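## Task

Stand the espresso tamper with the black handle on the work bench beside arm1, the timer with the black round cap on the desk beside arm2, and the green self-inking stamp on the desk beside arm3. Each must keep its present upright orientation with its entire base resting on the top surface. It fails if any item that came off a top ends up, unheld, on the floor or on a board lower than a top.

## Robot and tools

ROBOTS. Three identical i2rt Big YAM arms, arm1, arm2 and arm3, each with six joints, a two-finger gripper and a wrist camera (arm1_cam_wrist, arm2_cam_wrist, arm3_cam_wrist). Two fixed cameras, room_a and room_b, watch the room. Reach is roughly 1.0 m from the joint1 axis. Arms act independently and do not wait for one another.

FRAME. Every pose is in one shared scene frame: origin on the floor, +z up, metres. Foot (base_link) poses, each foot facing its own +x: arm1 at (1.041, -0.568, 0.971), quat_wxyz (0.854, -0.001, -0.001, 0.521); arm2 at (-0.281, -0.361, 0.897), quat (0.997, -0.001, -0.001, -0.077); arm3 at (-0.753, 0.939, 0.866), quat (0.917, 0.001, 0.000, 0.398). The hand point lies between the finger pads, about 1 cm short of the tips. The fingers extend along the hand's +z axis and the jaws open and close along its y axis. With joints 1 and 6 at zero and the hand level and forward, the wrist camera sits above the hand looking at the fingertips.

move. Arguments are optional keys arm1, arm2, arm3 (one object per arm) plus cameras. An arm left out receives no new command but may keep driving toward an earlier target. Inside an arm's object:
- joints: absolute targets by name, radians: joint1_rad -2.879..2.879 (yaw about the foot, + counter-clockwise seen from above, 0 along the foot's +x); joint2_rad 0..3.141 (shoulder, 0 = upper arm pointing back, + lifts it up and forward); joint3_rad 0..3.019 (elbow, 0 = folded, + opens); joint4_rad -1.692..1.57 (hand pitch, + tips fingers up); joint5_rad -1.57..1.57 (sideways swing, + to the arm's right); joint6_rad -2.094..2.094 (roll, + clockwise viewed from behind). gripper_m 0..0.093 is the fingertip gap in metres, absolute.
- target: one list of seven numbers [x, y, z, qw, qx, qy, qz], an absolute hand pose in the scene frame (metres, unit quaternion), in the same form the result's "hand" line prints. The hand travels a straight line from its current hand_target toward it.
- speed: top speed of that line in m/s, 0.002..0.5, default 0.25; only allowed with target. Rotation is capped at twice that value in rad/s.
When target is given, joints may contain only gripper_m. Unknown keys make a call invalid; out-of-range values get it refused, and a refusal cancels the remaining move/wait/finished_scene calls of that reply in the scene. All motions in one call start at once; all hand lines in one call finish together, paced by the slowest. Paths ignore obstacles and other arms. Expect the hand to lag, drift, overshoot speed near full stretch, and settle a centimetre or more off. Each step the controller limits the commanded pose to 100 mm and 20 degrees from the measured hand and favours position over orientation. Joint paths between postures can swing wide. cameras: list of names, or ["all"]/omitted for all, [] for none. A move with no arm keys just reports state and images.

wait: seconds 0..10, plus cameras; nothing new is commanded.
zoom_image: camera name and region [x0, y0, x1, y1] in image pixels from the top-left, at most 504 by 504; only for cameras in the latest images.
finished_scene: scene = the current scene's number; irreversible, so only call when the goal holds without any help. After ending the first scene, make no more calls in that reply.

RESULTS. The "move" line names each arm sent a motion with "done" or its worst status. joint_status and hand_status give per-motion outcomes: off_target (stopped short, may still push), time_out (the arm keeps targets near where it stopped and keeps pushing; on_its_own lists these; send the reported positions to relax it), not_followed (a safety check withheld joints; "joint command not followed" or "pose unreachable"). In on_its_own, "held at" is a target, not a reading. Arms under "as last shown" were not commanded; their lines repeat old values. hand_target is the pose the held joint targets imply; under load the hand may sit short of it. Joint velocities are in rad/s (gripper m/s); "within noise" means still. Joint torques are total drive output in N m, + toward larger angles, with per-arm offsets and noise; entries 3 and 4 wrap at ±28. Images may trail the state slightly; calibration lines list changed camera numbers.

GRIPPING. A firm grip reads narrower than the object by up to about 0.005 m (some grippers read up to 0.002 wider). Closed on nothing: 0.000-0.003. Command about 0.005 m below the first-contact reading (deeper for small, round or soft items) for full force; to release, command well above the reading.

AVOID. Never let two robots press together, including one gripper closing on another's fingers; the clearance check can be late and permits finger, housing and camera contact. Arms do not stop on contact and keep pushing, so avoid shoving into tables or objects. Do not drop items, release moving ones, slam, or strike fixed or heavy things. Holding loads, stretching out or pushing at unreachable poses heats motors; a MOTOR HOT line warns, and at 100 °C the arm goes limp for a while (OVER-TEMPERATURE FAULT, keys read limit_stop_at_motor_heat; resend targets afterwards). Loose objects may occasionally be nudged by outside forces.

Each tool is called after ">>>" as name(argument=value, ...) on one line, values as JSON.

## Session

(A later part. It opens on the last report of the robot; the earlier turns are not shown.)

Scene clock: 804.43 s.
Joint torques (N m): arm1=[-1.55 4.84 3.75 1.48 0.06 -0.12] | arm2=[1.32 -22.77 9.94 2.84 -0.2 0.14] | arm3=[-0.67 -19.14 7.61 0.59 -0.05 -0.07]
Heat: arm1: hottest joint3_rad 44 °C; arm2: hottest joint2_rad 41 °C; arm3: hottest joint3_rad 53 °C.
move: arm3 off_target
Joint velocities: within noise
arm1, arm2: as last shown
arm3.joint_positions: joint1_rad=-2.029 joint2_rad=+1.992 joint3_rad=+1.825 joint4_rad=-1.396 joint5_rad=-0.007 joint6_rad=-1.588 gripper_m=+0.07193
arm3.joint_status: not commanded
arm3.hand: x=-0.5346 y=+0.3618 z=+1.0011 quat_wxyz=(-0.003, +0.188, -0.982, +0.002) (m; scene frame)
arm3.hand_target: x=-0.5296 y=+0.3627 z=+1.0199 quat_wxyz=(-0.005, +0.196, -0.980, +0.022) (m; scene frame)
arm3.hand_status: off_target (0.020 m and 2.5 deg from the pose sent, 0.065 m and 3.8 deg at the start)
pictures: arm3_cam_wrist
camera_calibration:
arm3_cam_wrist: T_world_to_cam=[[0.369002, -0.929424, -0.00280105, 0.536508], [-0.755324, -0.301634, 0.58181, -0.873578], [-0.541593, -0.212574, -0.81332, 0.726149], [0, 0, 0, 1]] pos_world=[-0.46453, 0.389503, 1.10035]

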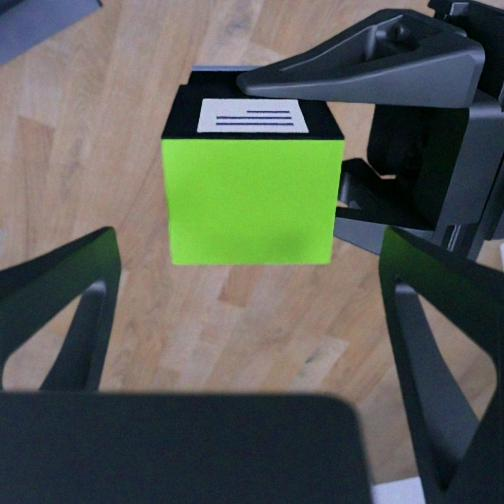

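>>> move(arm3={"target":[-0.5295,0.3625,0.985,0.005,-0.196,0.9806,-0.022],"speed":0.04}, cameras=["arm3_cam_wrist"])

>>> move(arm3={"target":[-0.5295,0.3622,0.965,0.004,-0.196,0.9806,-0.015],"speed":0.03}, cameras=["arm3_cam_wrist","arm2_cam_wrist"])

Scene clock: 820.57 s.
Joint torques (N m): arm1=[-1.55 4.78 3.77 1.47 0.06 -0.12] | arm2=[0.97 -23.12 9.88 2.78 -0.17 0.15] | arm3=[-0.67 -17.55 7.54 0.77 -0.04 -0.07]
Heat: arm1: hottest joint3_rad 43 °C; arm2: hottest joint2_rad 41 °C; arm3: hottest joint3_rad 52 °C.
move: arm3 done
Joint velocities: within noise
arm1, arm2: as last shown
arm3.joint_positions: joint1_rad=-2.029 joint2_rad=+1.991 joint3_rad=+1.760 joint4_rad=-1.314 joint5_rad=-0.007 joint6_rad=-1.588 gripper_m=+0.07193
arm3.joint_status: not commanded
arm3.hand: x=-0.5348 y=+0.3622 z=+0.9777 quat_wxyz=(-0.005, +0.188, -0.982, +0.011) (m; scene frame)
arm3.hand_target: x=-0.5295 y=+0.3626 z=+0.9848 quat_wxyz=(-0.005, +0.196, -0.980, +0.022) (m; scene frame)
arm3.hand_status: done (0.009 m and 1.6 deg from the pose sent, 0.017 m and 2.5 deg at the start)
pictures: arm3_cam_wrist
camera_calibration:
arm3_cam_wrist: T_world_to_cam=[[0.369317, -0.929161, 0.016241, 0.518401], [-0.759093, -0.291546, 0.582047, -0.865841], [-0.53608, -0.227288, -0.812993, 0.71516], [0, 0, 0, 1]] pos_world=[-0.465326, 0.391793, 1.07696]

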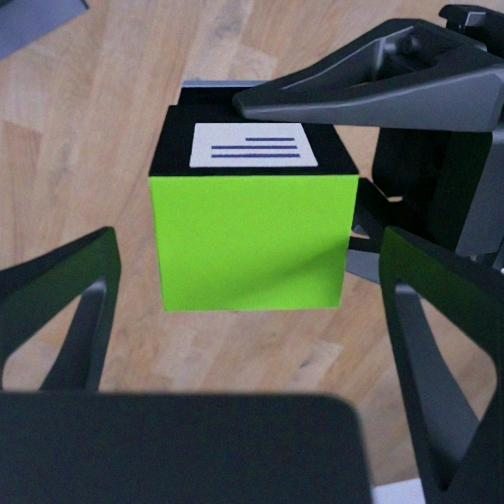

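Scene clock: 821.73 s.
Joint torques (N m): arm1=[-1.55 4.84 3.75 1.47 0.06 -0.12] | arm2=[0.91 -23.18 10 2.73 -0.2 0.14] | arm3=[-0.67 -15.68 7.47 0.72 -0.06 -0.09]
Heat: arm1: hottest joint3_rad 43 °C; arm2: hottest joint2_rad 41 °C; arm3: hottest joint3_rad 52 °C.
move: arm3 done
Joint velocities: within noise
arm1, arm2: as last shown
arm3.joint_positions: joint1_rad=-2.029 joint2_rad=+1.991 joint3_rad=+1.744 joint4_rad=-1.288 joint5_rad=-0.007 joint6_rad=-1.588 gripper_m=+0.07193
arm3.joint_status: not commanded
arm3.hand: x=-0.5345 y=+0.3614 z=+0.9717 quat_wxyz=(-0.006, +0.188, -0.982, +0.016) (m; scene frame)
arm3.hand_target: x=-0.5295 y=+0.3623 z=+0.9650 quat_wxyz=(-0.004, +0.196, -0.981, +0.015) (m; scene frame)
arm3.hand_status: done (0.008 m and 1.0 deg from the pose sent, 0.014 m and 1.1 deg at the start)
pictures: arm2_cam_wrist, arm3_cam_wrist
camera_calibration:
arm2_cam_wrist: T_world_to_cam=[[0.944939, 0.327157, 0.00765528, 0.376853], [0.111515, -0.299922, -0.947423, 1.03352], [-0.307661, 0.896111, -0.319891, -0.0863114], [0, 0, 0, 1]] pos_world=[-0.49791, 0.264029, 0.948683]
arm3_cam_wrist: T_world_to_cam=[[0.369212, -0.928989, 0.0257391, 0.508244], [-0.761036, -0.286334, 0.582098, -0.865371], [-0.533392, -0.234506, -0.812711, 0.713928], [0, 0, 0, 1]] pos_world=[-0.465424, 0.391789, 1.07087]

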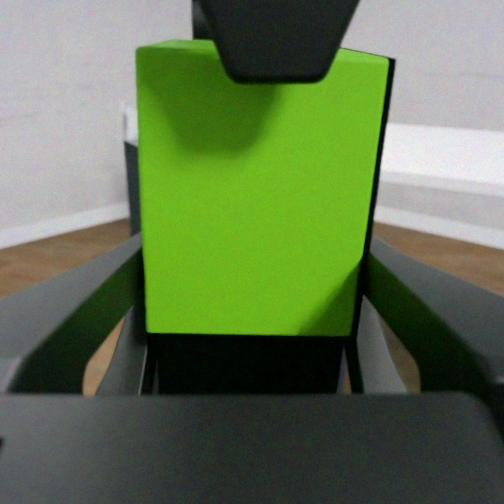

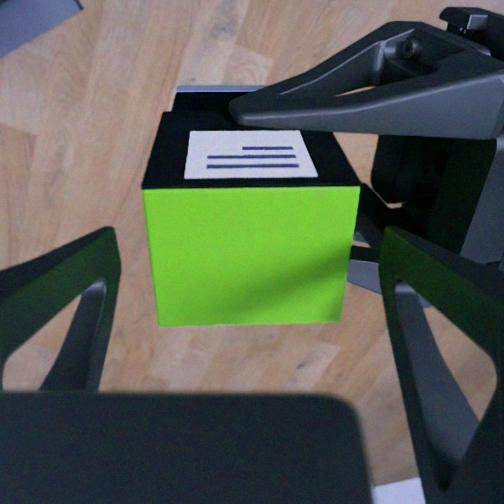

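>>> move(arm3={"joints":{"joint2_rad":2.008,"joint3_rad":1.775,"joint4_rad":-1.318}}, cameras=["arm3_cam_wrist","arm2_cam_wrist"])

Scene clock: 848.40 s.
Joint torques (N m): arm1=[-1.55 4.84 3.75 1.48 0.06 -0.12] | arm2=[1.49 -22.01 9.88 2.81 -0.21 0.11] | arm3=[-0.67 -15.21 10 -0.16 -0.05 -0.07]
Heat: arm1: hottest joint3_rad 42 °C; arm2: hottest joint2_rad 42 °C; arm3: hottest joint3_rad 52 °C.
move: arm3 done
Joint velocities: within noise
arm1, arm2: as last shown
arm3.joint_positions: joint1_rad=-2.029 joint2_rad=+1.993 joint3_rad=+1.743 joint4_rad=-1.309 joint5_rad=-0.007 joint6_rad=-1.589 gripper_m=+0.07193
arm3.joint_status: all done
arm3.hand: x=-0.5365 y=+0.3666 z=+0.9705 quat_wxyz=(-0.004, +0.188, -0.982, +0.004) (m; scene frame)
arm3.hand_target: x=-0.5289 y=+0.3608 z=+0.9733 quat_wxyz=(-0.003, +0.196, -0.981, +0.008) (m; scene frame)
arm3.hand_status: not commanded
pictures: arm2_cam_wrist, arm3_cam_wrist
camera_calibration:
arm2_cam_wrist: T_world_to_cam=[[0.944939, 0.327157, 0.00765528, 0.376853], [0.111515, -0.299922, -0.947423, 1.03352], [-0.307661, 0.896111, -0.319891, -0.0863114], [0, 0, 0, 1]] pos_world=[-0.49791, 0.264029, 0.948683]
arm3_cam_wrist: T_world_to_cam=[[0.369741, -0.929132, 0.00216062, 0.537098], [-0.756103, -0.299533, 0.581883, -0.856988], [-0.539999, -0.21678, -0.813269, 0.70376], [0, 0, 0, 1]] pos_world=[-0.466528, 0.3949, 1.06985]

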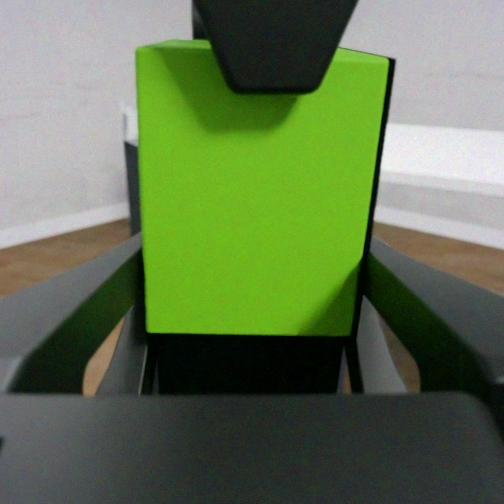

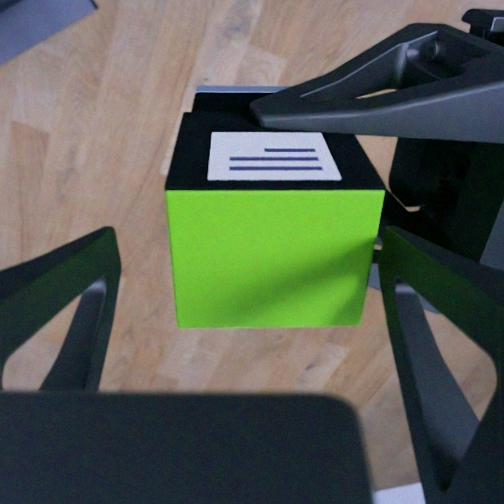

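>>> move(arm3={"joints":{"joint2_rad":2.036,"joint3_rad":1.795,"joint4_rad":-1.325}}, cameras=["arm3_cam_wrist","arm2_cam_wrist"])

Scene clock: 859.27 s.
Joint torques (N m): arm1=[-1.55 4.78 3.77 1.47 0.06 -0.12] | arm2=[0.73 -22.77 10.06 2.8 -0.19 0.08] | arm3=[-0.73 -16.21 11.21 -0.2 -0.07 -0.08]
Heat: arm1: hottest joint3_rad 41 °C; arm2: hottest joint2_rad 42 °C; arm3: hottest joint3_rad 53 °C.
move: arm3 done
Joint velocities: within noise
arm1, arm2: as last shown
arm3.joint_positions: joint1_rad=-2.029 joint2_rad=+2.029 joint3_rad=+1.743 joint4_rad=-1.316 joint5_rad=-0.007 joint6_rad=-1.589 gripper_m=+0.07193
arm3.joint_status: all done
arm3.hand: x=-0.5376 y=+0.3695 z=+0.9490 quat_wxyz=(+0.000, +0.188, -0.982, -0.017) (m; scene frame)
arm3.hand_target: x=-0.5274 y=+0.3567 z=+0.9638 quat_wxyz=(-0.002, +0.196, -0.981, +0.001) (m; scene frame)
arm3.hand_status: not commanded
pictures: arm2_cam_wrist, arm3_cam_wrist
camera_calibration:
arm2_cam_wrist: T_world_to_cam=[[0.944939, 0.327157, 0.00765528, 0.376853], [0.111515, -0.299922, -0.947423, 1.03352], [-0.307661, 0.896111, -0.319891, -0.0863114], [0, 0, 0, 1]] pos_world=[-0.49791, 0.264029, 0.948683]
arm3_cam_wrist: T_world_to_cam=[[0.369327, -0.928382, -0.0412779, 0.580859], [-0.74722, -0.32308, 0.580759, -0.829905], [-0.552502, -0.183647, -0.813028, 0.666986], [0, 0, 0, 1]] pos_world=[-0.466137, 0.393623, 1.04823]

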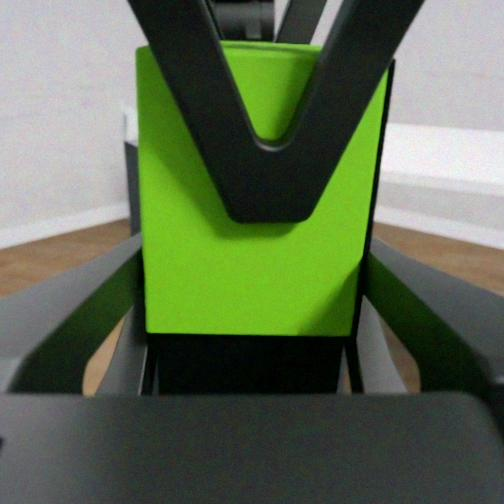

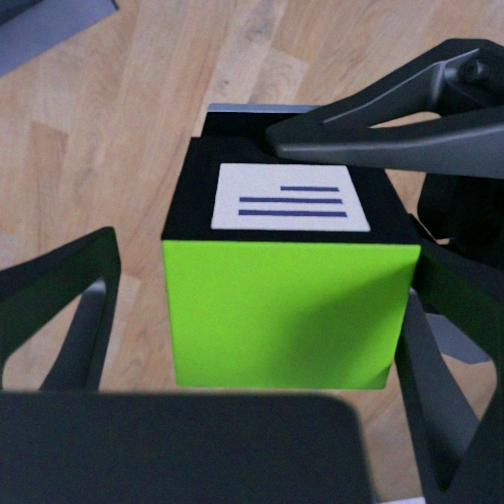

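>>> move(arm3={"joints":{"joint4_rad":-1.288}}, cameras=["arm3_cam_wrist","arm2_cam_wrist"])

Scene clock: 868.87 s.
Joint torques (N m): arm1=[-1.55 4.84 3.77 1.48 0.06 -0.12] | arm2=[0.79 -22.89 10.13 2.86 -0.21 0.11] | arm3=[-0.62 -16.09 11.26 0.62 -0.07 -0.09]
Heat: arm1: hottest joint3_rad 41 °C; arm2: hottest joint2_rad 42 °C; arm3: hottest joint3_rad 54 °C.
move: arm3 done
Joint velocities: within noise
arm1.joint_positions: joint1_rad=+1.893 joint2_rad=+0.412 joint3_rad=+1.661 joint4_rad=-1.453 joint5_rad=+0.000 joint6_rad=+0.013 gripper_m=+0.06396
arm1.joint_status: not commanded
arm1.hand: x=+0.9746 y=-0.5564 z=+1.6272 quat_wxyz=(-0.044, +0.773, -0.064, -0.629) (m; scene frame)
arm1.hand_target: x=+0.9736 y=-0.5559 z=+1.6249 quat_wxyz=(-0.048, +0.777, -0.061, -0.625) (m; scene frame)
arm1.hand_status: not commanded
arm2: as last shown
arm3.joint_positions: joint1_rad=-2.029 joint2_rad=+2.029 joint3_rad=+1.743 joint4_rad=-1.298 joint5_rad=-0.007 joint6_rad=-1.589 gripper_m=+0.07193
arm3.joint_status: all done
arm3.hand: x=-0.5360 y=+0.3652 z=+0.9489 quat_wxyz=(-0.002, +0.188, -0.982, -0.008) (m; scene frame)
arm3.hand_target: x=-0.5241 y=+0.3481 z=+0.9640 quat_wxyz=(-0.005, +0.196, -0.980, +0.019) (m; scene frame)
arm3.hand_status: not commanded
pictures: arm2_cam_wrist, arm3_cam_wrist
camera_calibration:
arm2_cam_wrist: T_world_to_cam=[[0.944939, 0.327157, 0.00765528, 0.376853], [0.111515, -0.299922, -0.947423, 1.03352], [-0.307661, 0.896111, -0.319891, -0.0863114], [0, 0, 0, 1]] pos_world=[-0.49791, 0.264029, 0.948683]
arm3_cam_wrist: T_world_to_cam=[[0.369557, -0.928922, -0.0230452, 0.559362], [-0.750935, -0.313171, 0.581396, -0.836184], [-0.547289, -0.197553, -0.813294, 0.67515], [0, 0, 0, 1]] pos_world=[-0.465133, 0.391113, 1.04814]

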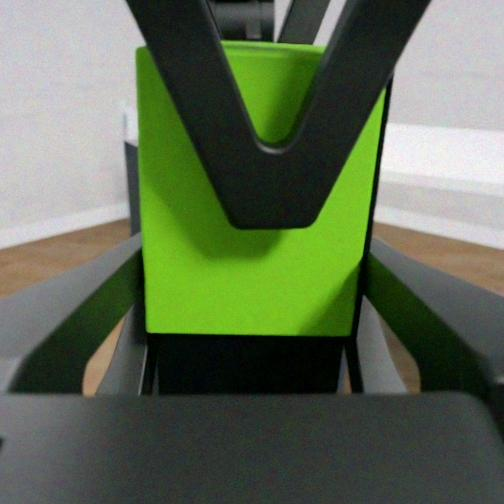

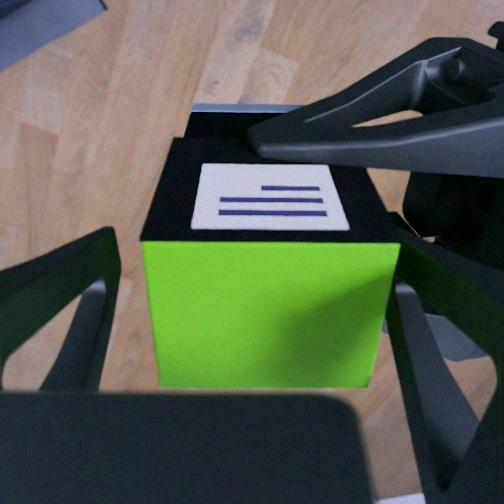

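>>> move(arm3={"joints":{"joint4_rad":-1.274,"gripper_m":0.056}}, cameras=["arm3_cam_wrist"])

>>> move(arm3={"joints":{"gripper_m":0.0465}}, cameras=["arm3_cam_wrist","arm2_cam_wrist"])

Scene clock: 882.50 s.
Joint torques (N m): arm1=[-1.55 4.78 3.75 1.47 0.06 -0.12] | arm2=[1.08 -22.01 10.13 2.85 -0.21 0.15] | arm3=[-0.79 -16.09 11.25 0.68 -0.06 -0.08]
Heat: arm1: hottest joint3_rad 41 °C; arm2: hottest joint2_rad 42 °C; arm3: hottest joint3_rad 56 °C.
move: arm3 done
Joint velocities: within noise
arm1: as last shown
arm2.joint_positions: joint1_rad=+2.063 joint2_rad=+2.558 joint3_rad=+1.430 joint4_rad=+1.437 joint5_rad=+0.007 joint6_rad=-0.007 gripper_m=+0.04426
arm2.joint_status: not commanded
arm2.hand: x=-0.5353 y=+0.3713 z=+0.9085 quat_wxyz=(-0.471, +0.481, -0.342, -0.655) (m; scene frame)
arm2.hand_target: x=-0.5475 y=+0.3776 z=+0.9301 quat_wxyz=(-0.475, +0.461, -0.324, -0.676) (m; scene frame)
arm2.hand_status: not commanded
arm3.joint_positions: joint1_rad=-2.029 joint2_rad=+2.029 joint3_rad=+1.743 joint4_rad=-1.284 joint5_rad=-0.007 joint6_rad=-1.589 gripper_m=+0.05611
arm3.joint_status: all done
arm3.hand: x=-0.5348 y=+0.3620 z=+0.9489 quat_wxyz=(-0.003, +0.188, -0.982, -0.002) (m; scene frame)
arm3.hand_target: x=-0.5228 y=+0.3449 z=+0.9642 quat_wxyz=(-0.006, +0.196, -0.980, +0.026) (m; scene frame)
arm3.hand_status: not commanded
pictures: arm3_cam_wrist
camera_calibration:
arm3_cam_wrist: T_world_to_cam=[[0.369677, -0.929114, -0.00925276, 0.543005], [-0.753768, -0.305704, 0.581703, -0.840802], [-0.543297, -0.208068, -0.813349, 0.681166], [0, 0, 0, 1]] pos_world=[-0.464431, 0.389206, 1.04815]

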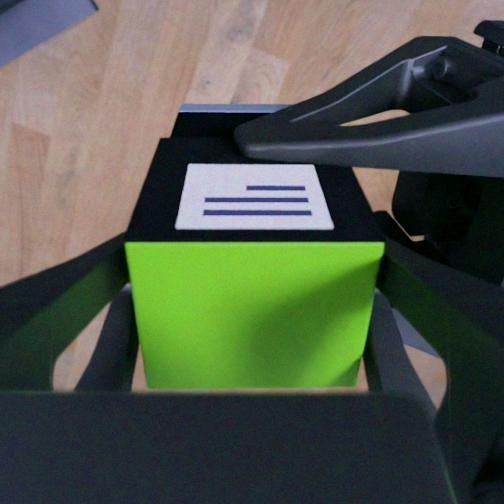

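Scene clock: 882.97 s.
Joint torques (N m): arm1=[-1.49 4.84 3.73 1.48 0.06 -0.12] | arm2=[0.91 -22.53 9.88 3 -0.14 0.11] | arm3=[-0.67 -16.03 11.3 0.68 -0.09 -0.08]
Heat: arm1: hottest joint3_rad 41 °C; arm2: hottest joint2_rad 42 °C; arm3: hottest joint3_rad 56 °C.
move: arm3 off_target
Joint velocities: within noise
arm1: as last shown
arm2.joint_positions: joint1_rad=+2.063 joint2_rad=+2.558 joint3_rad=+1.430 joint4_rad=+1.437 joint5_rad=+0.005 joint6_rad=-0.007 gripper_m=+0.04426
arm2.joint_status: not commanded
arm2.hand: x=-0.5357 y=+0.3712 z=+0.9086 quat_wxyz=(-0.470, +0.482, -0.341, -0.656) (m; scene frame)
arm2.hand_target: x=-0.5475 y=+0.3775 z=+0.9301 quat_wxyz=(-0.475, +0.461, -0.324, -0.676) (m; scene frame)
arm2.hand_status: not commanded
arm3.joint_positions: joint1_rad=-2.029 joint2_rad=+2.029 joint3_rad=+1.743 joint4_rad=-1.283 joint5_rad=-0.006 joint6_rad=-1.589 gripper_m=+0.05183
arm3.joint_status: gripper_m off_target (ended at +0.05186, target +0.04650)
arm3.hand: x=-0.5348 y=+0.3618 z=+0.9489 quat_wxyz=(-0.003, +0.188, -0.982, -0.001) (m; scene frame)
arm3.hand_target: x=-0.5228 y=+0.3449 z=+0.9642 quat_wxyz=(-0.006, +0.196, -0.980, +0.026) (m; scene frame)
arm3.hand_status: not commanded
pictures: arm2_cam_wrist, arm3_cam_wrist
camera_calibration:
arm2_cam_wrist: T_world_to_cam=[[0.94421, 0.329238, 0.00839778, 0.375465], [0.112743, -0.299163, -0.947518, 1.03401], [-0.309447, 0.895603, -0.319591, -0.0873247], [0, 0, 0, 1]] pos_world=[-0.498117, 0.263929, 0.948685]
arm3_cam_wrist: T_world_to_cam=[[0.369659, -0.929129, -0.00850858, 0.542128], [-0.753483, -0.30511, 0.582384, -0.841587], [-0.543706, -0.208872, -0.812869, 0.680685], [0, 0, 0, 1]] pos_world=[-0.464431, 0.389106, 1.04805]

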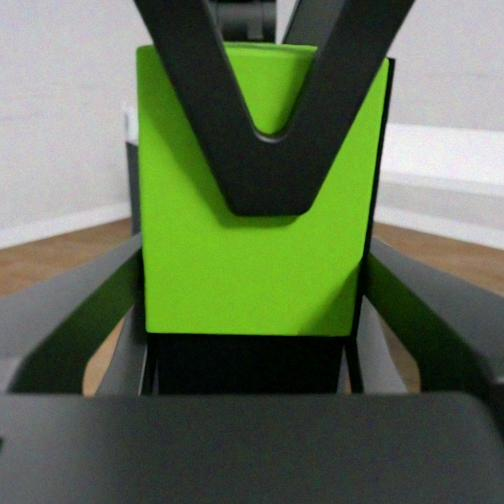

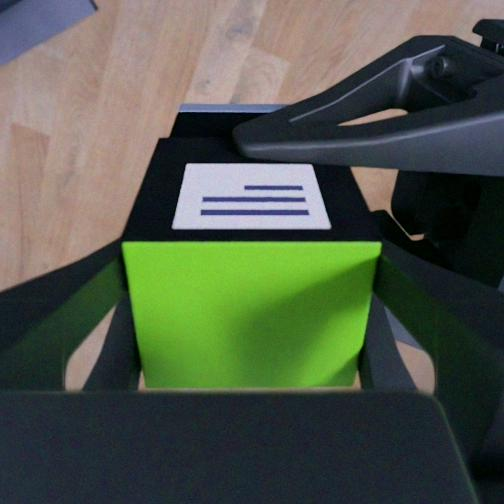

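Perfect. Release arm2 and retract.

>>> move(arm2={"joints":{"gripper_m":0.07}}, cameras=["arm3_cam_wrist"])

>>> move(arm2={"target":[-0.492,0.222,0.91,0.475,-0.461,0.324,0.676],"speed":0.1}, cameras=["arm3_cam_wrist","arm2_cam_wrist"])

Scene clock: 888.93 s.
Joint torques (N m): arm1=[-1.55 4.84 3.77 1.47 0.06 -0.12] | arm2=[1.08 -22.83 9.4 2.8 -0.11 0.1] | arm3=[-0.85 -15.91 11.28 0.65 -0.09 -0.08]
Heat: arm1: hottest joint3_rad 41 °C; arm2: hottest joint2_rad 42 °C; arm3: hottest joint3_rad 56 °C.
move: arm2 done
Joint velocities: within noise
arm1, arm3: as last shown
arm2.joint_positions: joint1_rad=+2.063 joint2_rad=+2.558 joint3_rad=+1.437 joint4_rad=+1.441 joint5_rad=+0.005 joint6_rad=-0.007 gripper_m=+0.06986
arm2.joint_status: all done
arm2.hand: x=-0.5363 y=+0.3729 z=+0.9125 quat_wxyz=(-0.472, +0.478, -0.339, -0.658) (m; scene frame)
arm2.hand_target: x=-0.5475 y=+0.3776 z=+0.9302 quat_wxyz=(-0.475, +0.461, -0.324, -0.676) (m; scene frame)
arm2.hand_status: not commanded
arm3.hand_target: x=-0.5229 y=+0.3449 z=+0.9642 quat_wxyz=(-0.006, +0.196, -0.980, +0.026) (m; scene frame)
pictures: arm3_cam_wrist
camera_calibration:
arm3_cam_wrist: T_world_to_cam=[[0.370018, -0.928986, -0.00851189, 0.542242], [-0.753372, -0.305406, 0.582372, -0.841408], [-0.543615, -0.209075, -0.812878, 0.680816], [0, 0, 0, 1]] pos_world=[-0.464431, 0.389106, 1.04805]

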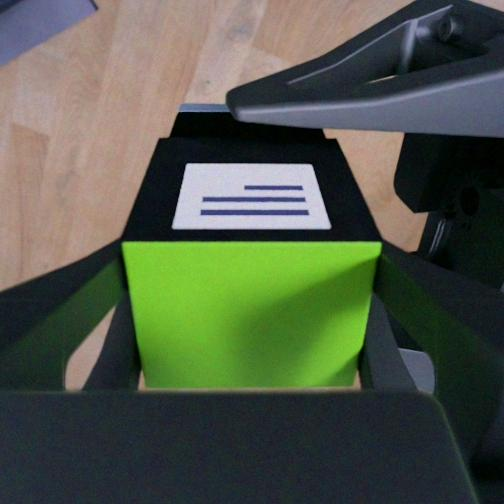

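Scene clock: 891.27 s.
Joint torques (N m): arm1=[-1.55 4.84 3.75 1.48 0.06 -0.12] | arm2=[0.79 -20.31 2.52 2.82 -0.11 0.13] | arm3=[-0.85 -16.09 11.25 0.64 -0.1 -0.07]
Heat: arm1: hottest joint3_rad 41 °C; arm2: hottest joint2_rad 42 °C; arm3: hottest joint3_rad 56 °C.
move: arm2 off_target
Joint velocities: within noise
arm1, arm3: as last shown
arm2.joint_positions: joint1_rad=+2.064 joint2_rad=+2.353 joint3_rad=+0.871 joint4_rad=+1.556 joint5_rad=+0.005 joint6_rad=-0.007 gripper_m=+0.06996
arm2.joint_status: not commanded
arm2.hand: x=-0.4844 y=+0.2227 z=+0.8855 quat_wxyz=(-0.427, +0.556, -0.393, -0.595) (m; scene frame)
arm2.hand_target: x=-0.4921 y=+0.2225 z=+0.9098 quat_wxyz=(-0.430, +0.542, -0.381, -0.613) (m; scene frame)
arm2.hand_status: off_target (0.026 m and 17.3 deg from the pose sent, 0.157 m and 3.3 deg at the start; a joint's target at an end of its range on 55 of 70 steps)
pictures: arm2_cam_wrist, arm3_cam_wrist
camera_calibration:
arm2_cam_wrist: T_world_to_cam=[[0.943207, 0.332096, 0.00853225, 0.374809], [0.183199, -0.498546, -0.847284, 0.951738], [-0.277126, 0.800727, -0.531072, 0.27812], [0, 0, 0, 1]] pos_world=[-0.450806, 0.127315, 0.950895]
arm3_cam_wrist: T_world_to_cam=[[0.370018, -0.928986, -0.00851189, 0.542242], [-0.753372, -0.305406, 0.582372, -0.841408], [-0.543615, -0.209075, -0.812878, 0.680816], [0, 0, 0, 1]] pos_world=[-0.464431, 0.389106, 1.04805]

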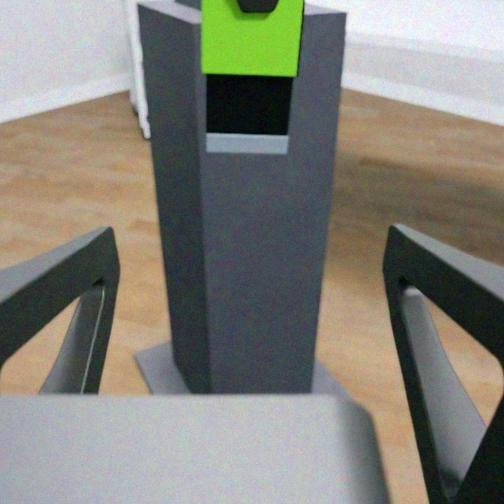

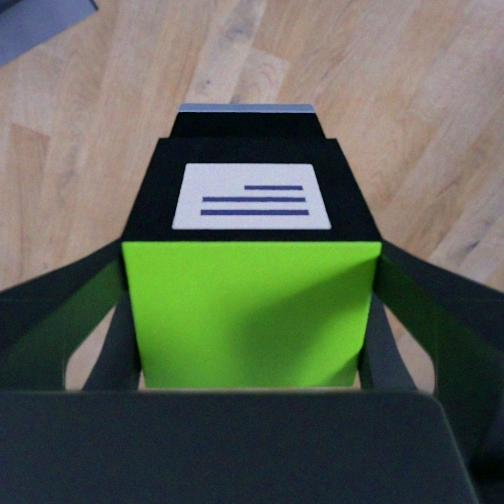

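>>> move(arm3={"joints":{"joint1_rad":0.36,"joint6_rad":0}}, cameras=["arm3_cam_wrist","room_a"])

>>> move(arm2={"joints":{"joint2_rad":0.54,"joint3_rad":1.47,"joint4_rad":-1.352,"joint5_rad":0}}, arm3={"target":[-0.52,1.49,0.88,0,-0.554,0.8325,0],"speed":0.08}, cameras=["arm3_cam_wrist"])

Scene clock: 909.20 s.
Joint torques (N m): arm1=[-1.49 4.84 3.77 1.48 0.06 -0.13] | arm2=[1.2 -20.84 2.36 2.81 -0.17 0.13] | arm3=[-1.67 -17.61 10.11 0.01 0.01 0.09]
Heat: arm1: hottest joint3_rad 41 °C; arm2: hottest joint2_rad 42 °C; arm3: hottest joint3_rad 57 °C.
move: arm3 done
Joint velocities: within noise
arm1, arm2: as last shown
arm2.hand_target: x=-0.4921 y=+0.2226 z=+0.9099 quat_wxyz=(-0.430, +0.542, -0.381, -0.613) (m; scene frame)
arm3.joint_positions: joint1_rad=+0.367 joint2_rad=+2.045 joint3_rad=+1.762 joint4_rad=-1.265 joint5_rad=-0.006 joint6_rad=-0.008 gripper_m=+0.05186
arm3.joint_status: all done
arm3.hand: x=-0.5177 y=+1.5209 z=+0.9493 quat_wxyz=(-0.008, +0.562, -0.827, -0.010) (m; scene frame)
arm3.hand_target: x=-0.5100 y=+1.5280 z=+0.9669 quat_wxyz=(-0.022, +0.556, -0.831, -0.018) (m; scene frame)
arm3.hand_status: not commanded
pictures: arm3_cam_wrist, room_a
camera_calibration:
arm3_cam_wrist: T_world_to_cam=[[0.929796, -0.367747, -0.0155588, 1.05558], [-0.294851, -0.769459, 0.566565, 0.48338], [-0.220324, -0.522202, -0.82387, 1.58687], [0, 0, 0, 1]] pos_world=[-0.489321, 1.58879, 1.04993]

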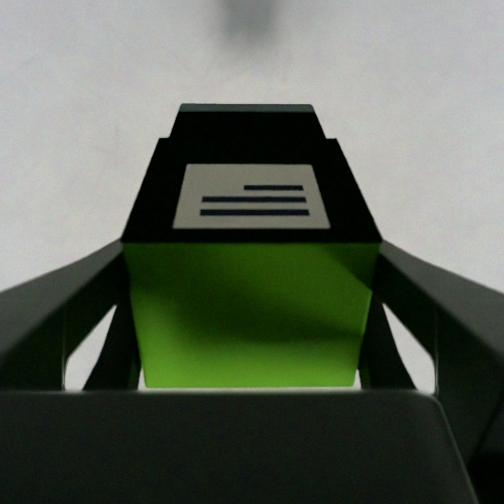

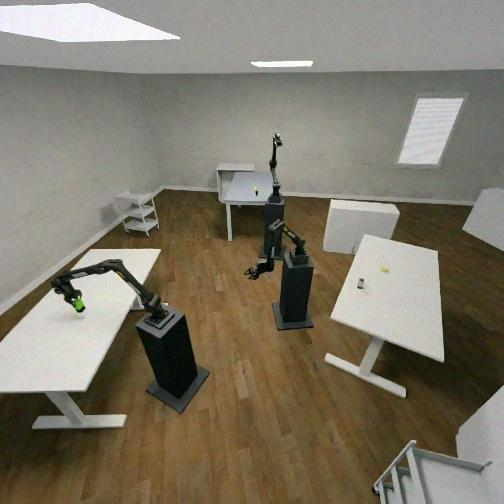

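Scene clock: 911.63 s.
Joint torques (N m): arm1=[-1.49 4.78 3.75 1.48 0.06 -0.12] | arm2=[1.55 2.43 8.38 1.59 -0.2 0.15] | arm3=[-1.96 -15.62 7.04 0.77 0.08 0.06]
Heat: arm1: hottest joint3_rad 41 °C; arm2: hottest joint2_rad 42 °C; arm3: hottest joint3_rad 57 °C.
move: arm2 done; arm3 done
Joint velocities: within noise
arm1: as last shown
arm2.joint_positions: joint1_rad=+2.064 joint2_rad=+0.550 joint3_rad=+1.467 joint4_rad=-1.346 joint5_rad=+0.004 joint6_rad=-0.007 gripper_m=+0.06996
arm2.joint_status: all done
arm2.hand: x=-0.3439 y=-0.1783 z=+1.4834 quat_wxyz=(-0.315, +0.688, -0.485, -0.438) (m; scene frame)
arm2.hand_target: x=-0.3445 y=-0.1848 z=+1.4851 quat_wxyz=(-0.311, +0.688, -0.482, -0.445) (m; scene frame)
arm2.hand_status: not commanded
arm3.joint_positions: joint1_rad=+0.362 joint2_rad=+2.045 joint3_rad=+1.584 joint4_rad=-1.112 joint5_rad=-0.001 joint6_rad=-0.008 gripper_m=+0.05186
arm3.joint_status: not commanded
arm3.hand: x=-0.5261 y=+1.4912 z=+0.8854 quat_wxyz=(+0.001, +0.560, -0.828, -0.001) (m; scene frame)
arm3.hand_target: x=-0.5200 y=+1.4898 z=+0.8801 quat_wxyz=(+0.000, +0.554, -0.833, +0.000) (m; scene frame)
arm3.hand_status: done (0.008 m and 0.9 deg from the pose sent, 0.076 m and 1.8 deg at the start)
pictures: arm3_cam_wrist
camera_calibration:
arm3_cam_wrist: T_world_to_cam=[[0.928022, -0.372361, -0.011078, 1.0535], [-0.295369, -0.753608, 0.587224, 0.451992], [-0.227007, -0.541684, -0.809349, 1.52962], [0, 0, 0, 1]] pos_world=[-0.496927, 1.56148, 0.98425]

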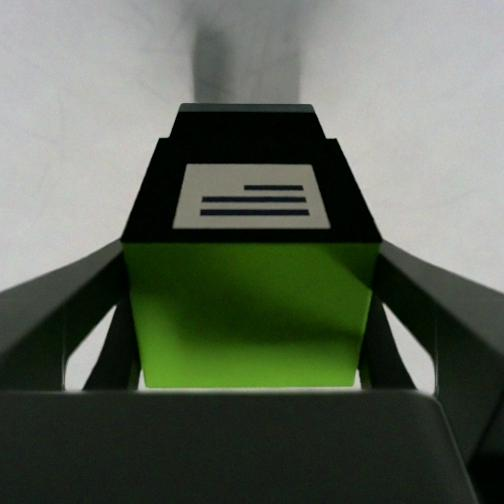

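>>> move(arm3={"target":[-0.52,1.49,0.858,0,-0.554,0.8325,0],"speed":0.04}, cameras=["arm3_cam_wrist"])

>>> move(arm3={"target":[-0.52,1.49,0.846,0,-0.554,0.8325,0],"speed":0.03}, cameras=["arm3_cam_wrist"])

>>> move(arm3={"target":[-0.52,1.49,0.838,0,-0.554,0.8325,0],"speed":0.03}, cameras=["arm3_cam_wrist"])

Scene clock: 923.20 s.
Joint torques (N m): arm1=[-1.61 4.84 3.75 1.48 0.06 -0.12] | arm2=[0.73 2.43 8.17 1.84 -0.2 0.13] | arm3=[-1.96 -15.33 6.93 0.77 0.05 0.07]
Heat: arm1: hottest joint3_rad 40 °C; arm2: hottest joint2_rad 42 °C; arm3: hottest joint3_rad 56 °C.
move: arm3 done
Joint velocities: within noise
arm1, arm2: as last shown
arm2.joint_positions: joint1_rad=+2.064 joint2_rad=+0.550 joint3_rad=+1.467 joint4_rad=-1.347 joint5_rad=+0.004 joint6_rad=-0.007 gripper_m=+0.06996
arm2.hand: x=-0.3438 y=-0.1784 z=+1.4834 quat_wxyz=(-0.315, +0.688, -0.485, -0.438) (m; scene frame)
arm3.joint_positions: joint1_rad=+0.362 joint2_rad=+2.072 joint3_rad=+1.566 joint4_rad=-1.066 joint5_rad=-0.001 joint6_rad=-0.008 gripper_m=+0.05186
arm3.joint_status: not commanded
arm3.hand: x=-0.5260 y=+1.4915 z=+0.8639 quat_wxyz=(+0.001, +0.560, -0.828, -0.002) (m; scene frame)
arm3.hand_target: x=-0.5200 y=+1.4898 z=+0.8580 quat_wxyz=(+0.000, +0.554, -0.833, +0.000) (m; scene frame)
arm3.hand_status: done (0.009 m and 0.9 deg from the pose sent, 0.028 m and 0.9 deg at the start)
pictures: arm3_cam_wrist
camera_calibration:
arm3_cam_wrist: T_world_to_cam=[[0.928033, -0.372331, -0.0111416, 1.05335], [-0.29548, -0.754036, 0.586619, 0.466021], [-0.226818, -0.54111, -0.809786, 1.51187], [0, 0, 0, 1]] pos_world=[-0.496927, 1.56168, 0.962649]

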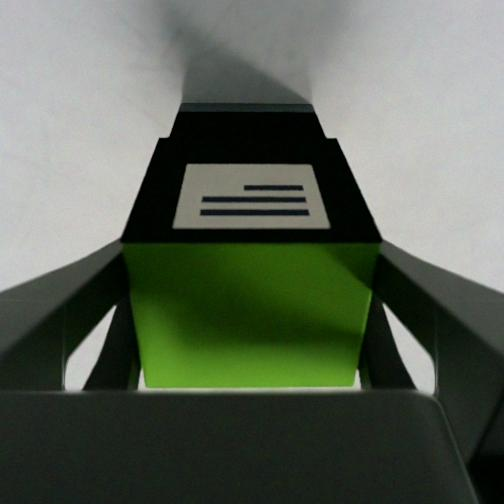

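Scene clock: 924.17 s.
Joint torques (N m): arm1=[-1.55 4.84 3.75 1.47 0.06 -0.12] | arm2=[1.2 2.67 8.21 1.61 -0.22 0.18] | arm3=[-2.02 -14.33 6.42 1.11 0.02 0.07]
Heat: arm1: hottest joint3_rad 40 °C; arm2: hottest joint2_rad 42 °C; arm3: hottest joint3_rad 55 °C.
move: arm3 off_target
Joint velocities: within noise
arm1.joint_positions: joint1_rad=+1.893 joint2_rad=+0.412 joint3_rad=+1.661 joint4_rad=-1.453 joint5_rad=+0.000 joint6_rad=+0.013 gripper_m=+0.06396
arm1.joint_status: not commanded
arm1.hand: x=+0.9746 y=-0.5564 z=+1.6272 quat_wxyz=(-0.044, +0.773, -0.064, -0.629) (m; scene frame)
arm1.hand_target: x=+0.9736 y=-0.5559 z=+1.6249 quat_wxyz=(-0.048, +0.777, -0.061, -0.625) (m; scene frame)
arm1.hand_status: not commanded
arm2: as last shown
arm3.joint_positions: joint1_rad=+0.362 joint2_rad=+2.072 joint3_rad=+1.564 joint4_rad=-1.048 joint5_rad=+0.000 joint6_rad=-0.007 gripper_m=+0.05186
arm3.joint_status: not commanded
arm3.hand: x=-0.5246 y=+1.4946 z=+0.8629 quat_wxyz=(-0.006, +0.560, -0.829, -0.005) (m; scene frame)
arm3.hand_target: x=-0.5202 y=+1.4895 z=+0.8463 quat_wxyz=(+0.000, +0.554, -0.833, +0.000) (m; scene frame)
arm3.hand_status: off_target (0.018 m and 1.2 deg from the pose sent, 0.019 m and 0.9 deg at the start)
pictures: arm3_cam_wrist
camera_calibration:
arm3_cam_wrist: T_world_to_cam=[[0.927949, -0.372575, -0.00992433, 1.05232], [-0.299747, -0.761857, 0.574218, 0.489515], [-0.2215, -0.52987, -0.818643, 1.50675], [0, 0, 0, 1]] pos_world=[-0.496024, 1.56339, 0.962841]

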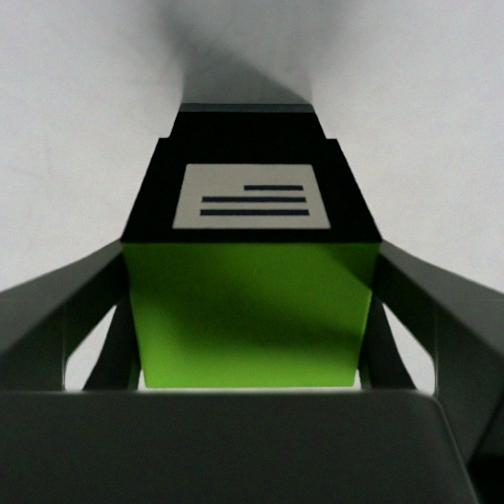

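Scene clock: 925.13 s.
Joint torques (N m): arm1=[-1.61 4.89 3.75 1.48 0.06 -0.12] | arm2=[0.67 1.79 8.32 1.78 -0.2 0.18] | arm3=[-2.02 -13.68 6.12 1.32 0 0.05]
Heat: arm1: hottest joint3_rad 40 °C; arm2: hottest joint2_rad 42 °C; arm3: hottest joint3_rad 55 °C.
move: arm3 off_target
Joint velocities: within noise
arm1, arm2: as last shown
arm3.joint_positions: joint1_rad=+0.362 joint2_rad=+2.072 joint3_rad=+1.561 joint4_rad=-1.036 joint5_rad=+0.001 joint6_rad=-0.007 gripper_m=+0.05186
arm3.joint_status: not commanded
arm3.hand: x=-0.5237 y=+1.4964 z=+0.8622 quat_wxyz=(-0.010, +0.560, -0.829, -0.008) (m; scene frame)
arm3.hand_target: x=-0.5204 y=+1.4892 z=+0.8386 quat_wxyz=(+0.000, +0.554, -0.833, +0.000) (m; scene frame)
arm3.hand_status: off_target (0.025 m and 1.7 deg from the pose sent, 0.026 m and 1.2 deg at the start)
pictures: arm3_cam_wrist
camera_calibration:
arm3_cam_wrist: T_world_to_cam=[[0.927976, -0.372531, -0.00902442, 1.05136], [-0.30237, -0.766917, 0.566049, 0.504751], [-0.217792, -0.522551, -0.824322, 1.50325], [0, 0, 0, 1]] pos_world=[-0.495621, 1.56429, 0.962936]

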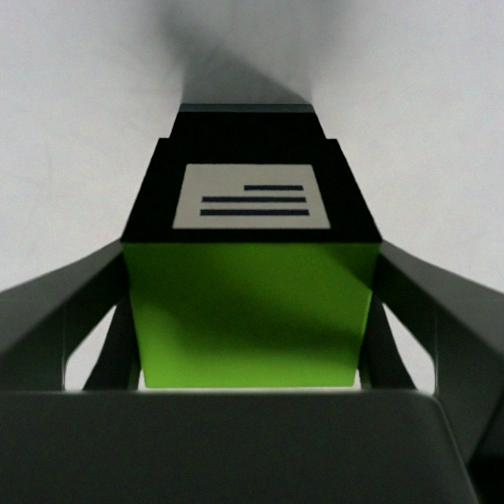

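>>> move(arm3={"target":[-0.52,1.49,0.859,0,-0.554,0.8325,0],"speed":0.03}, cameras=["arm3_cam_wrist"])

>>> move(arm3={"joints":{"gripper_m":0.062}}, cameras=["arm3_cam_wrist"])

>>> move(arm3={"joints":{"gripper_m":0.09}}, cameras=["arm3_cam_wrist"])

>>> move(arm3={"target":[-0.52,1.493,1.0,0,-0.554,0.8325,0],"speed":0.1}, cameras=["arm3_cam_wrist","room_a","room_b"])

>>> zoom_image(camera="room_b", region=[320, 90, 440, 210])

Scene clock: 937.30 s.
Joint torques (N m): arm1=[-1.55 4.84 3.75 1.47 0.06 -0.12] | arm2=[0.5 2.49 8.17 1.84 -0.18 0.13] | arm3=[-1.85 -15.62 7.35 -0.25 -0.02 0.07]
Heat: arm1: hottest joint3_rad 40 °C; arm2: hottest joint2_rad 41 °C; arm3: hottest joint3_rad 54 °C.
move: arm3 done
Joint velocities: within noise
arm1, arm2: as last shown
arm3.joint_positions: joint1_rad=+0.362 joint2_rad=+2.072 joint3_rad=+1.561 joint4_rad=-1.042 joint5_rad=+0.001 joint6_rad=-0.007 gripper_m=+0.05186
arm3.joint_status: not commanded
arm3.hand: x=-0.5243 y=+1.4948 z=+0.8620 quat_wxyz=(-0.007, +0.560, -0.829, -0.006) (m; scene frame)
arm3.hand_target: x=-0.5200 y=+1.4899 z=+0.8590 quat_wxyz=(+0.000, +0.554, -0.833, +0.000) (m; scene frame)
arm3.hand_status: done (0.007 m and 1.3 deg from the pose sent, 0.008 m and 1.7 deg at the start)
pictures: arm3_cam_wrist
camera_calibration:
arm3_cam_wrist: T_world_to_cam=[[0.927968, -0.37256, -0.00865104, 1.05107], [-0.301165, -0.763406, 0.571412, 0.49428], [-0.219489, -0.527646, -0.820618, 1.50568], [0, 0, 0, 1]] pos_world=[-0.496022, 1.56339, 0.96224]

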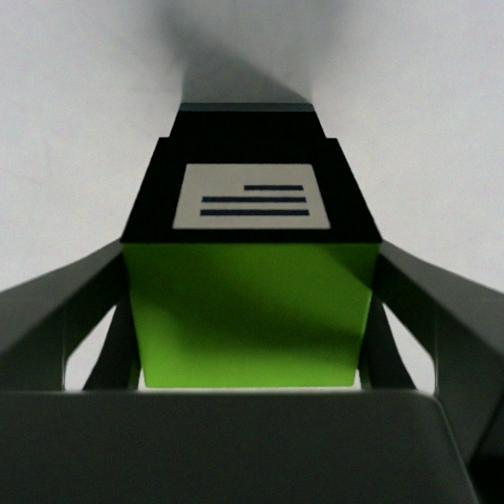

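Scene clock: 937.83 s.
Joint torques (N m): arm1=[-1.55 4.84 3.77 1.48 0.07 -0.13] | arm2=[0.97 2.61 8.25 1.7 -0.26 0.16] | arm3=[-1.79 -15.79 7.28 -0.03 -0.05 0.06]
Heat: arm1: hottest joint3_rad 40 °C; arm2: hottest joint2_rad 41 °C; arm3: hottest joint3_rad 54 °C.
move: arm3 done
Joint velocities: within noise
arm1, arm2: as last shown
arm3.joint_positions: joint1_rad=+0.362 joint2_rad=+2.074 joint3_rad=+1.561 joint4_rad=-1.049 joint5_rad=+0.001 joint6_rad=-0.007 gripper_m=+0.06191
arm3.joint_status: all done
arm3.hand: x=-0.5250 y=+1.4929 z=+0.8609 quat_wxyz=(-0.004, +0.560, -0.829, -0.003) (m; scene frame)
arm3.hand_target: x=-0.5201 y=+1.4899 z=+0.8589 quat_wxyz=(+0.000, +0.554, -0.833, +0.000) (m; scene frame)
arm3.hand_status: not commanded
pictures: arm3_cam_wrist
camera_calibration:
arm3_cam_wrist: T_world_to_cam=[[0.927932, -0.372647, -0.00878783, 1.05127], [-0.299137, -0.758536, 0.578912, 0.480536], [-0.222396, -0.534562, -0.815342, 1.50783], [0, 0, 0, 1]] pos_world=[-0.496424, 1.56228, 0.960445]

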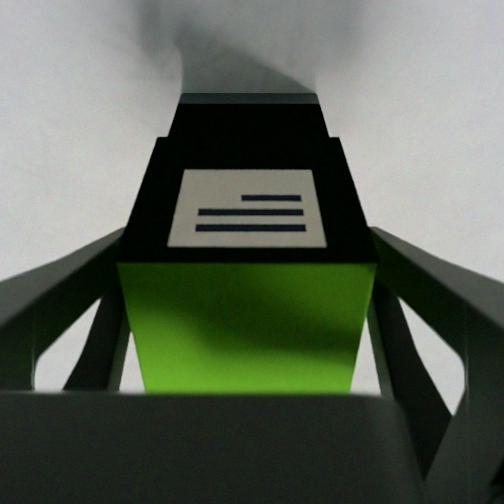

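Scene clock: 938.47 s.
Joint torques (N m): arm1=[-1.49 4.84 3.77 1.48 0.06 -0.12] | arm2=[0.79 2.84 8.01 1.65 -0.23 0.13] | arm3=[-1.85 -15.74 7.31 -0.01 -0.04 0.05]
Heat: arm1: hottest joint3_rad 40 °C; arm2: hottest joint2_rad 41 °C; arm3: hottest joint3_rad 54 °C.
move: arm3 done
Joint velocities: within noise
arm1, arm2: as last shown
arm3.joint_positions: joint1_rad=+0.362 joint2_rad=+2.074 joint3_rad=+1.561 joint4_rad=-1.049 joint5_rad=+0.001 joint6_rad=-0.007 gripper_m=+0.08985
arm3.joint_status: all done
arm3.hand: x=-0.5250 y=+1.4929 z=+0.8609 quat_wxyz=(-0.004, +0.560, -0.829, -0.003) (m; scene frame)
arm3.hand_target: x=-0.5201 y=+1.4899 z=+0.8589 quat_wxyz=(+0.000, +0.554, -0.833, +0.000) (m; scene frame)
arm3.hand_status: not commanded
pictures: arm3_cam_wrist
camera_calibration:
arm3_cam_wrist: T_world_to_cam=[[0.927932, -0.372647, -0.00878783, 1.05127], [-0.299137, -0.758536, 0.578912, 0.480536], [-0.222396, -0.534562, -0.815342, 1.50783], [0, 0, 0, 1]] pos_world=[-0.496424, 1.56228, 0.960445]

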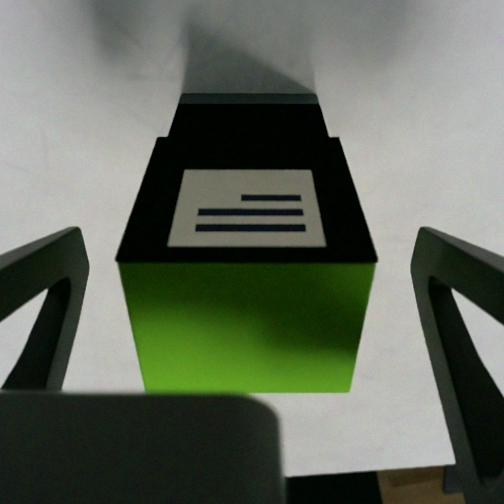

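Scene clock: 940.63 s.
Joint torques (N m): arm1=[-1.55 4.89 3.75 1.46 0.06 -0.12] | arm2=[0.97 2.78 8.27 1.7 -0.21 0.14] | arm3=[-1.73 -17.61 11.97 -0.24 -0.04 0.09]
Heat: arm1: hottest joint3_rad 40 °C; arm2: hottest joint2_rad 41 °C; arm3: hottest joint3_rad 54 °C.
move: arm3 off_target
Joint velocities: within noise
arm1, arm2: as last shown
arm3.joint_positions: joint1_rad=+0.362 joint2_rad=+1.973 joint3_rad=+1.687 joint4_rad=-1.362 joint5_rad=+0.001 joint6_rad=-0.007 gripper_m=+0.08993
arm3.joint_status: not commanded
arm3.hand: x=-0.5321 y=+1.4751 z=+0.9643 quat_wxyz=(+0.032, +0.560, -0.828, +0.020) (m; scene frame)
arm3.hand_target: x=-0.5208 y=+1.4910 z=+1.0004 quat_wxyz=(+0.000, +0.554, -0.833, +0.000) (m; scene frame)
arm3.hand_status: off_target (0.042 m and 4.4 deg from the pose sent, 0.139 m and 1.0 deg at the start)
pictures: arm3_cam_wrist, room_a, room_b
camera_calibration:
arm3_cam_wrist: T_world_to_cam=[[0.927711, -0.373179, -0.00946738, 1.05341], [-0.278987, -0.709958, 0.646627, 0.278885], [-0.248029, -0.597242, -0.762748, 1.60913], [0, 0, 0, 1]] pos_world=[-0.500342, 1.55214, 1.057]

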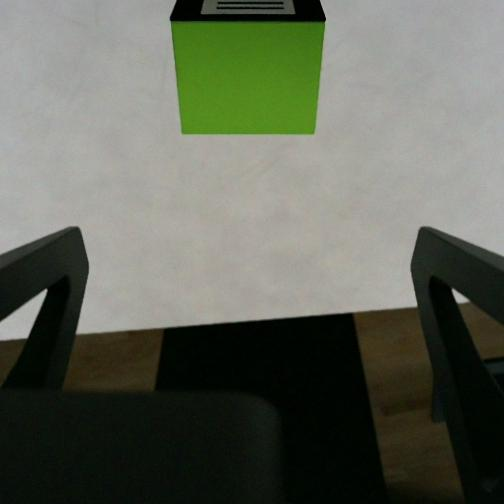

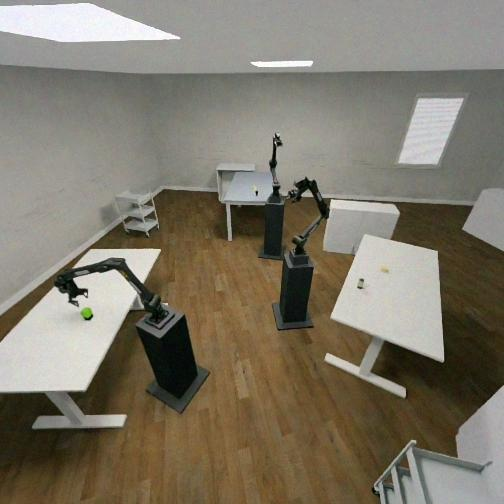

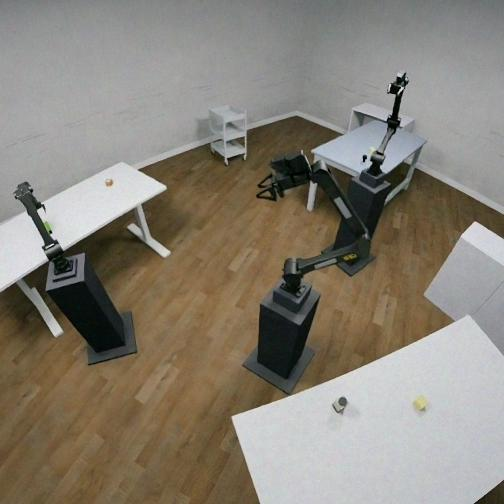

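Scaled by 4.200 from the camera's 504x504 image, which has a finer 720x720 frame.

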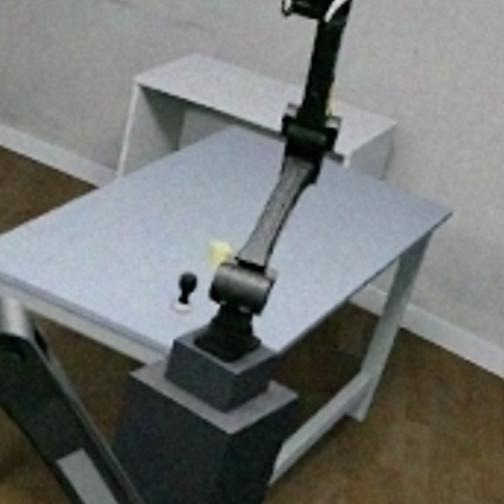

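>>> finished_scene(scene=2)

The scene is finished: the task was done.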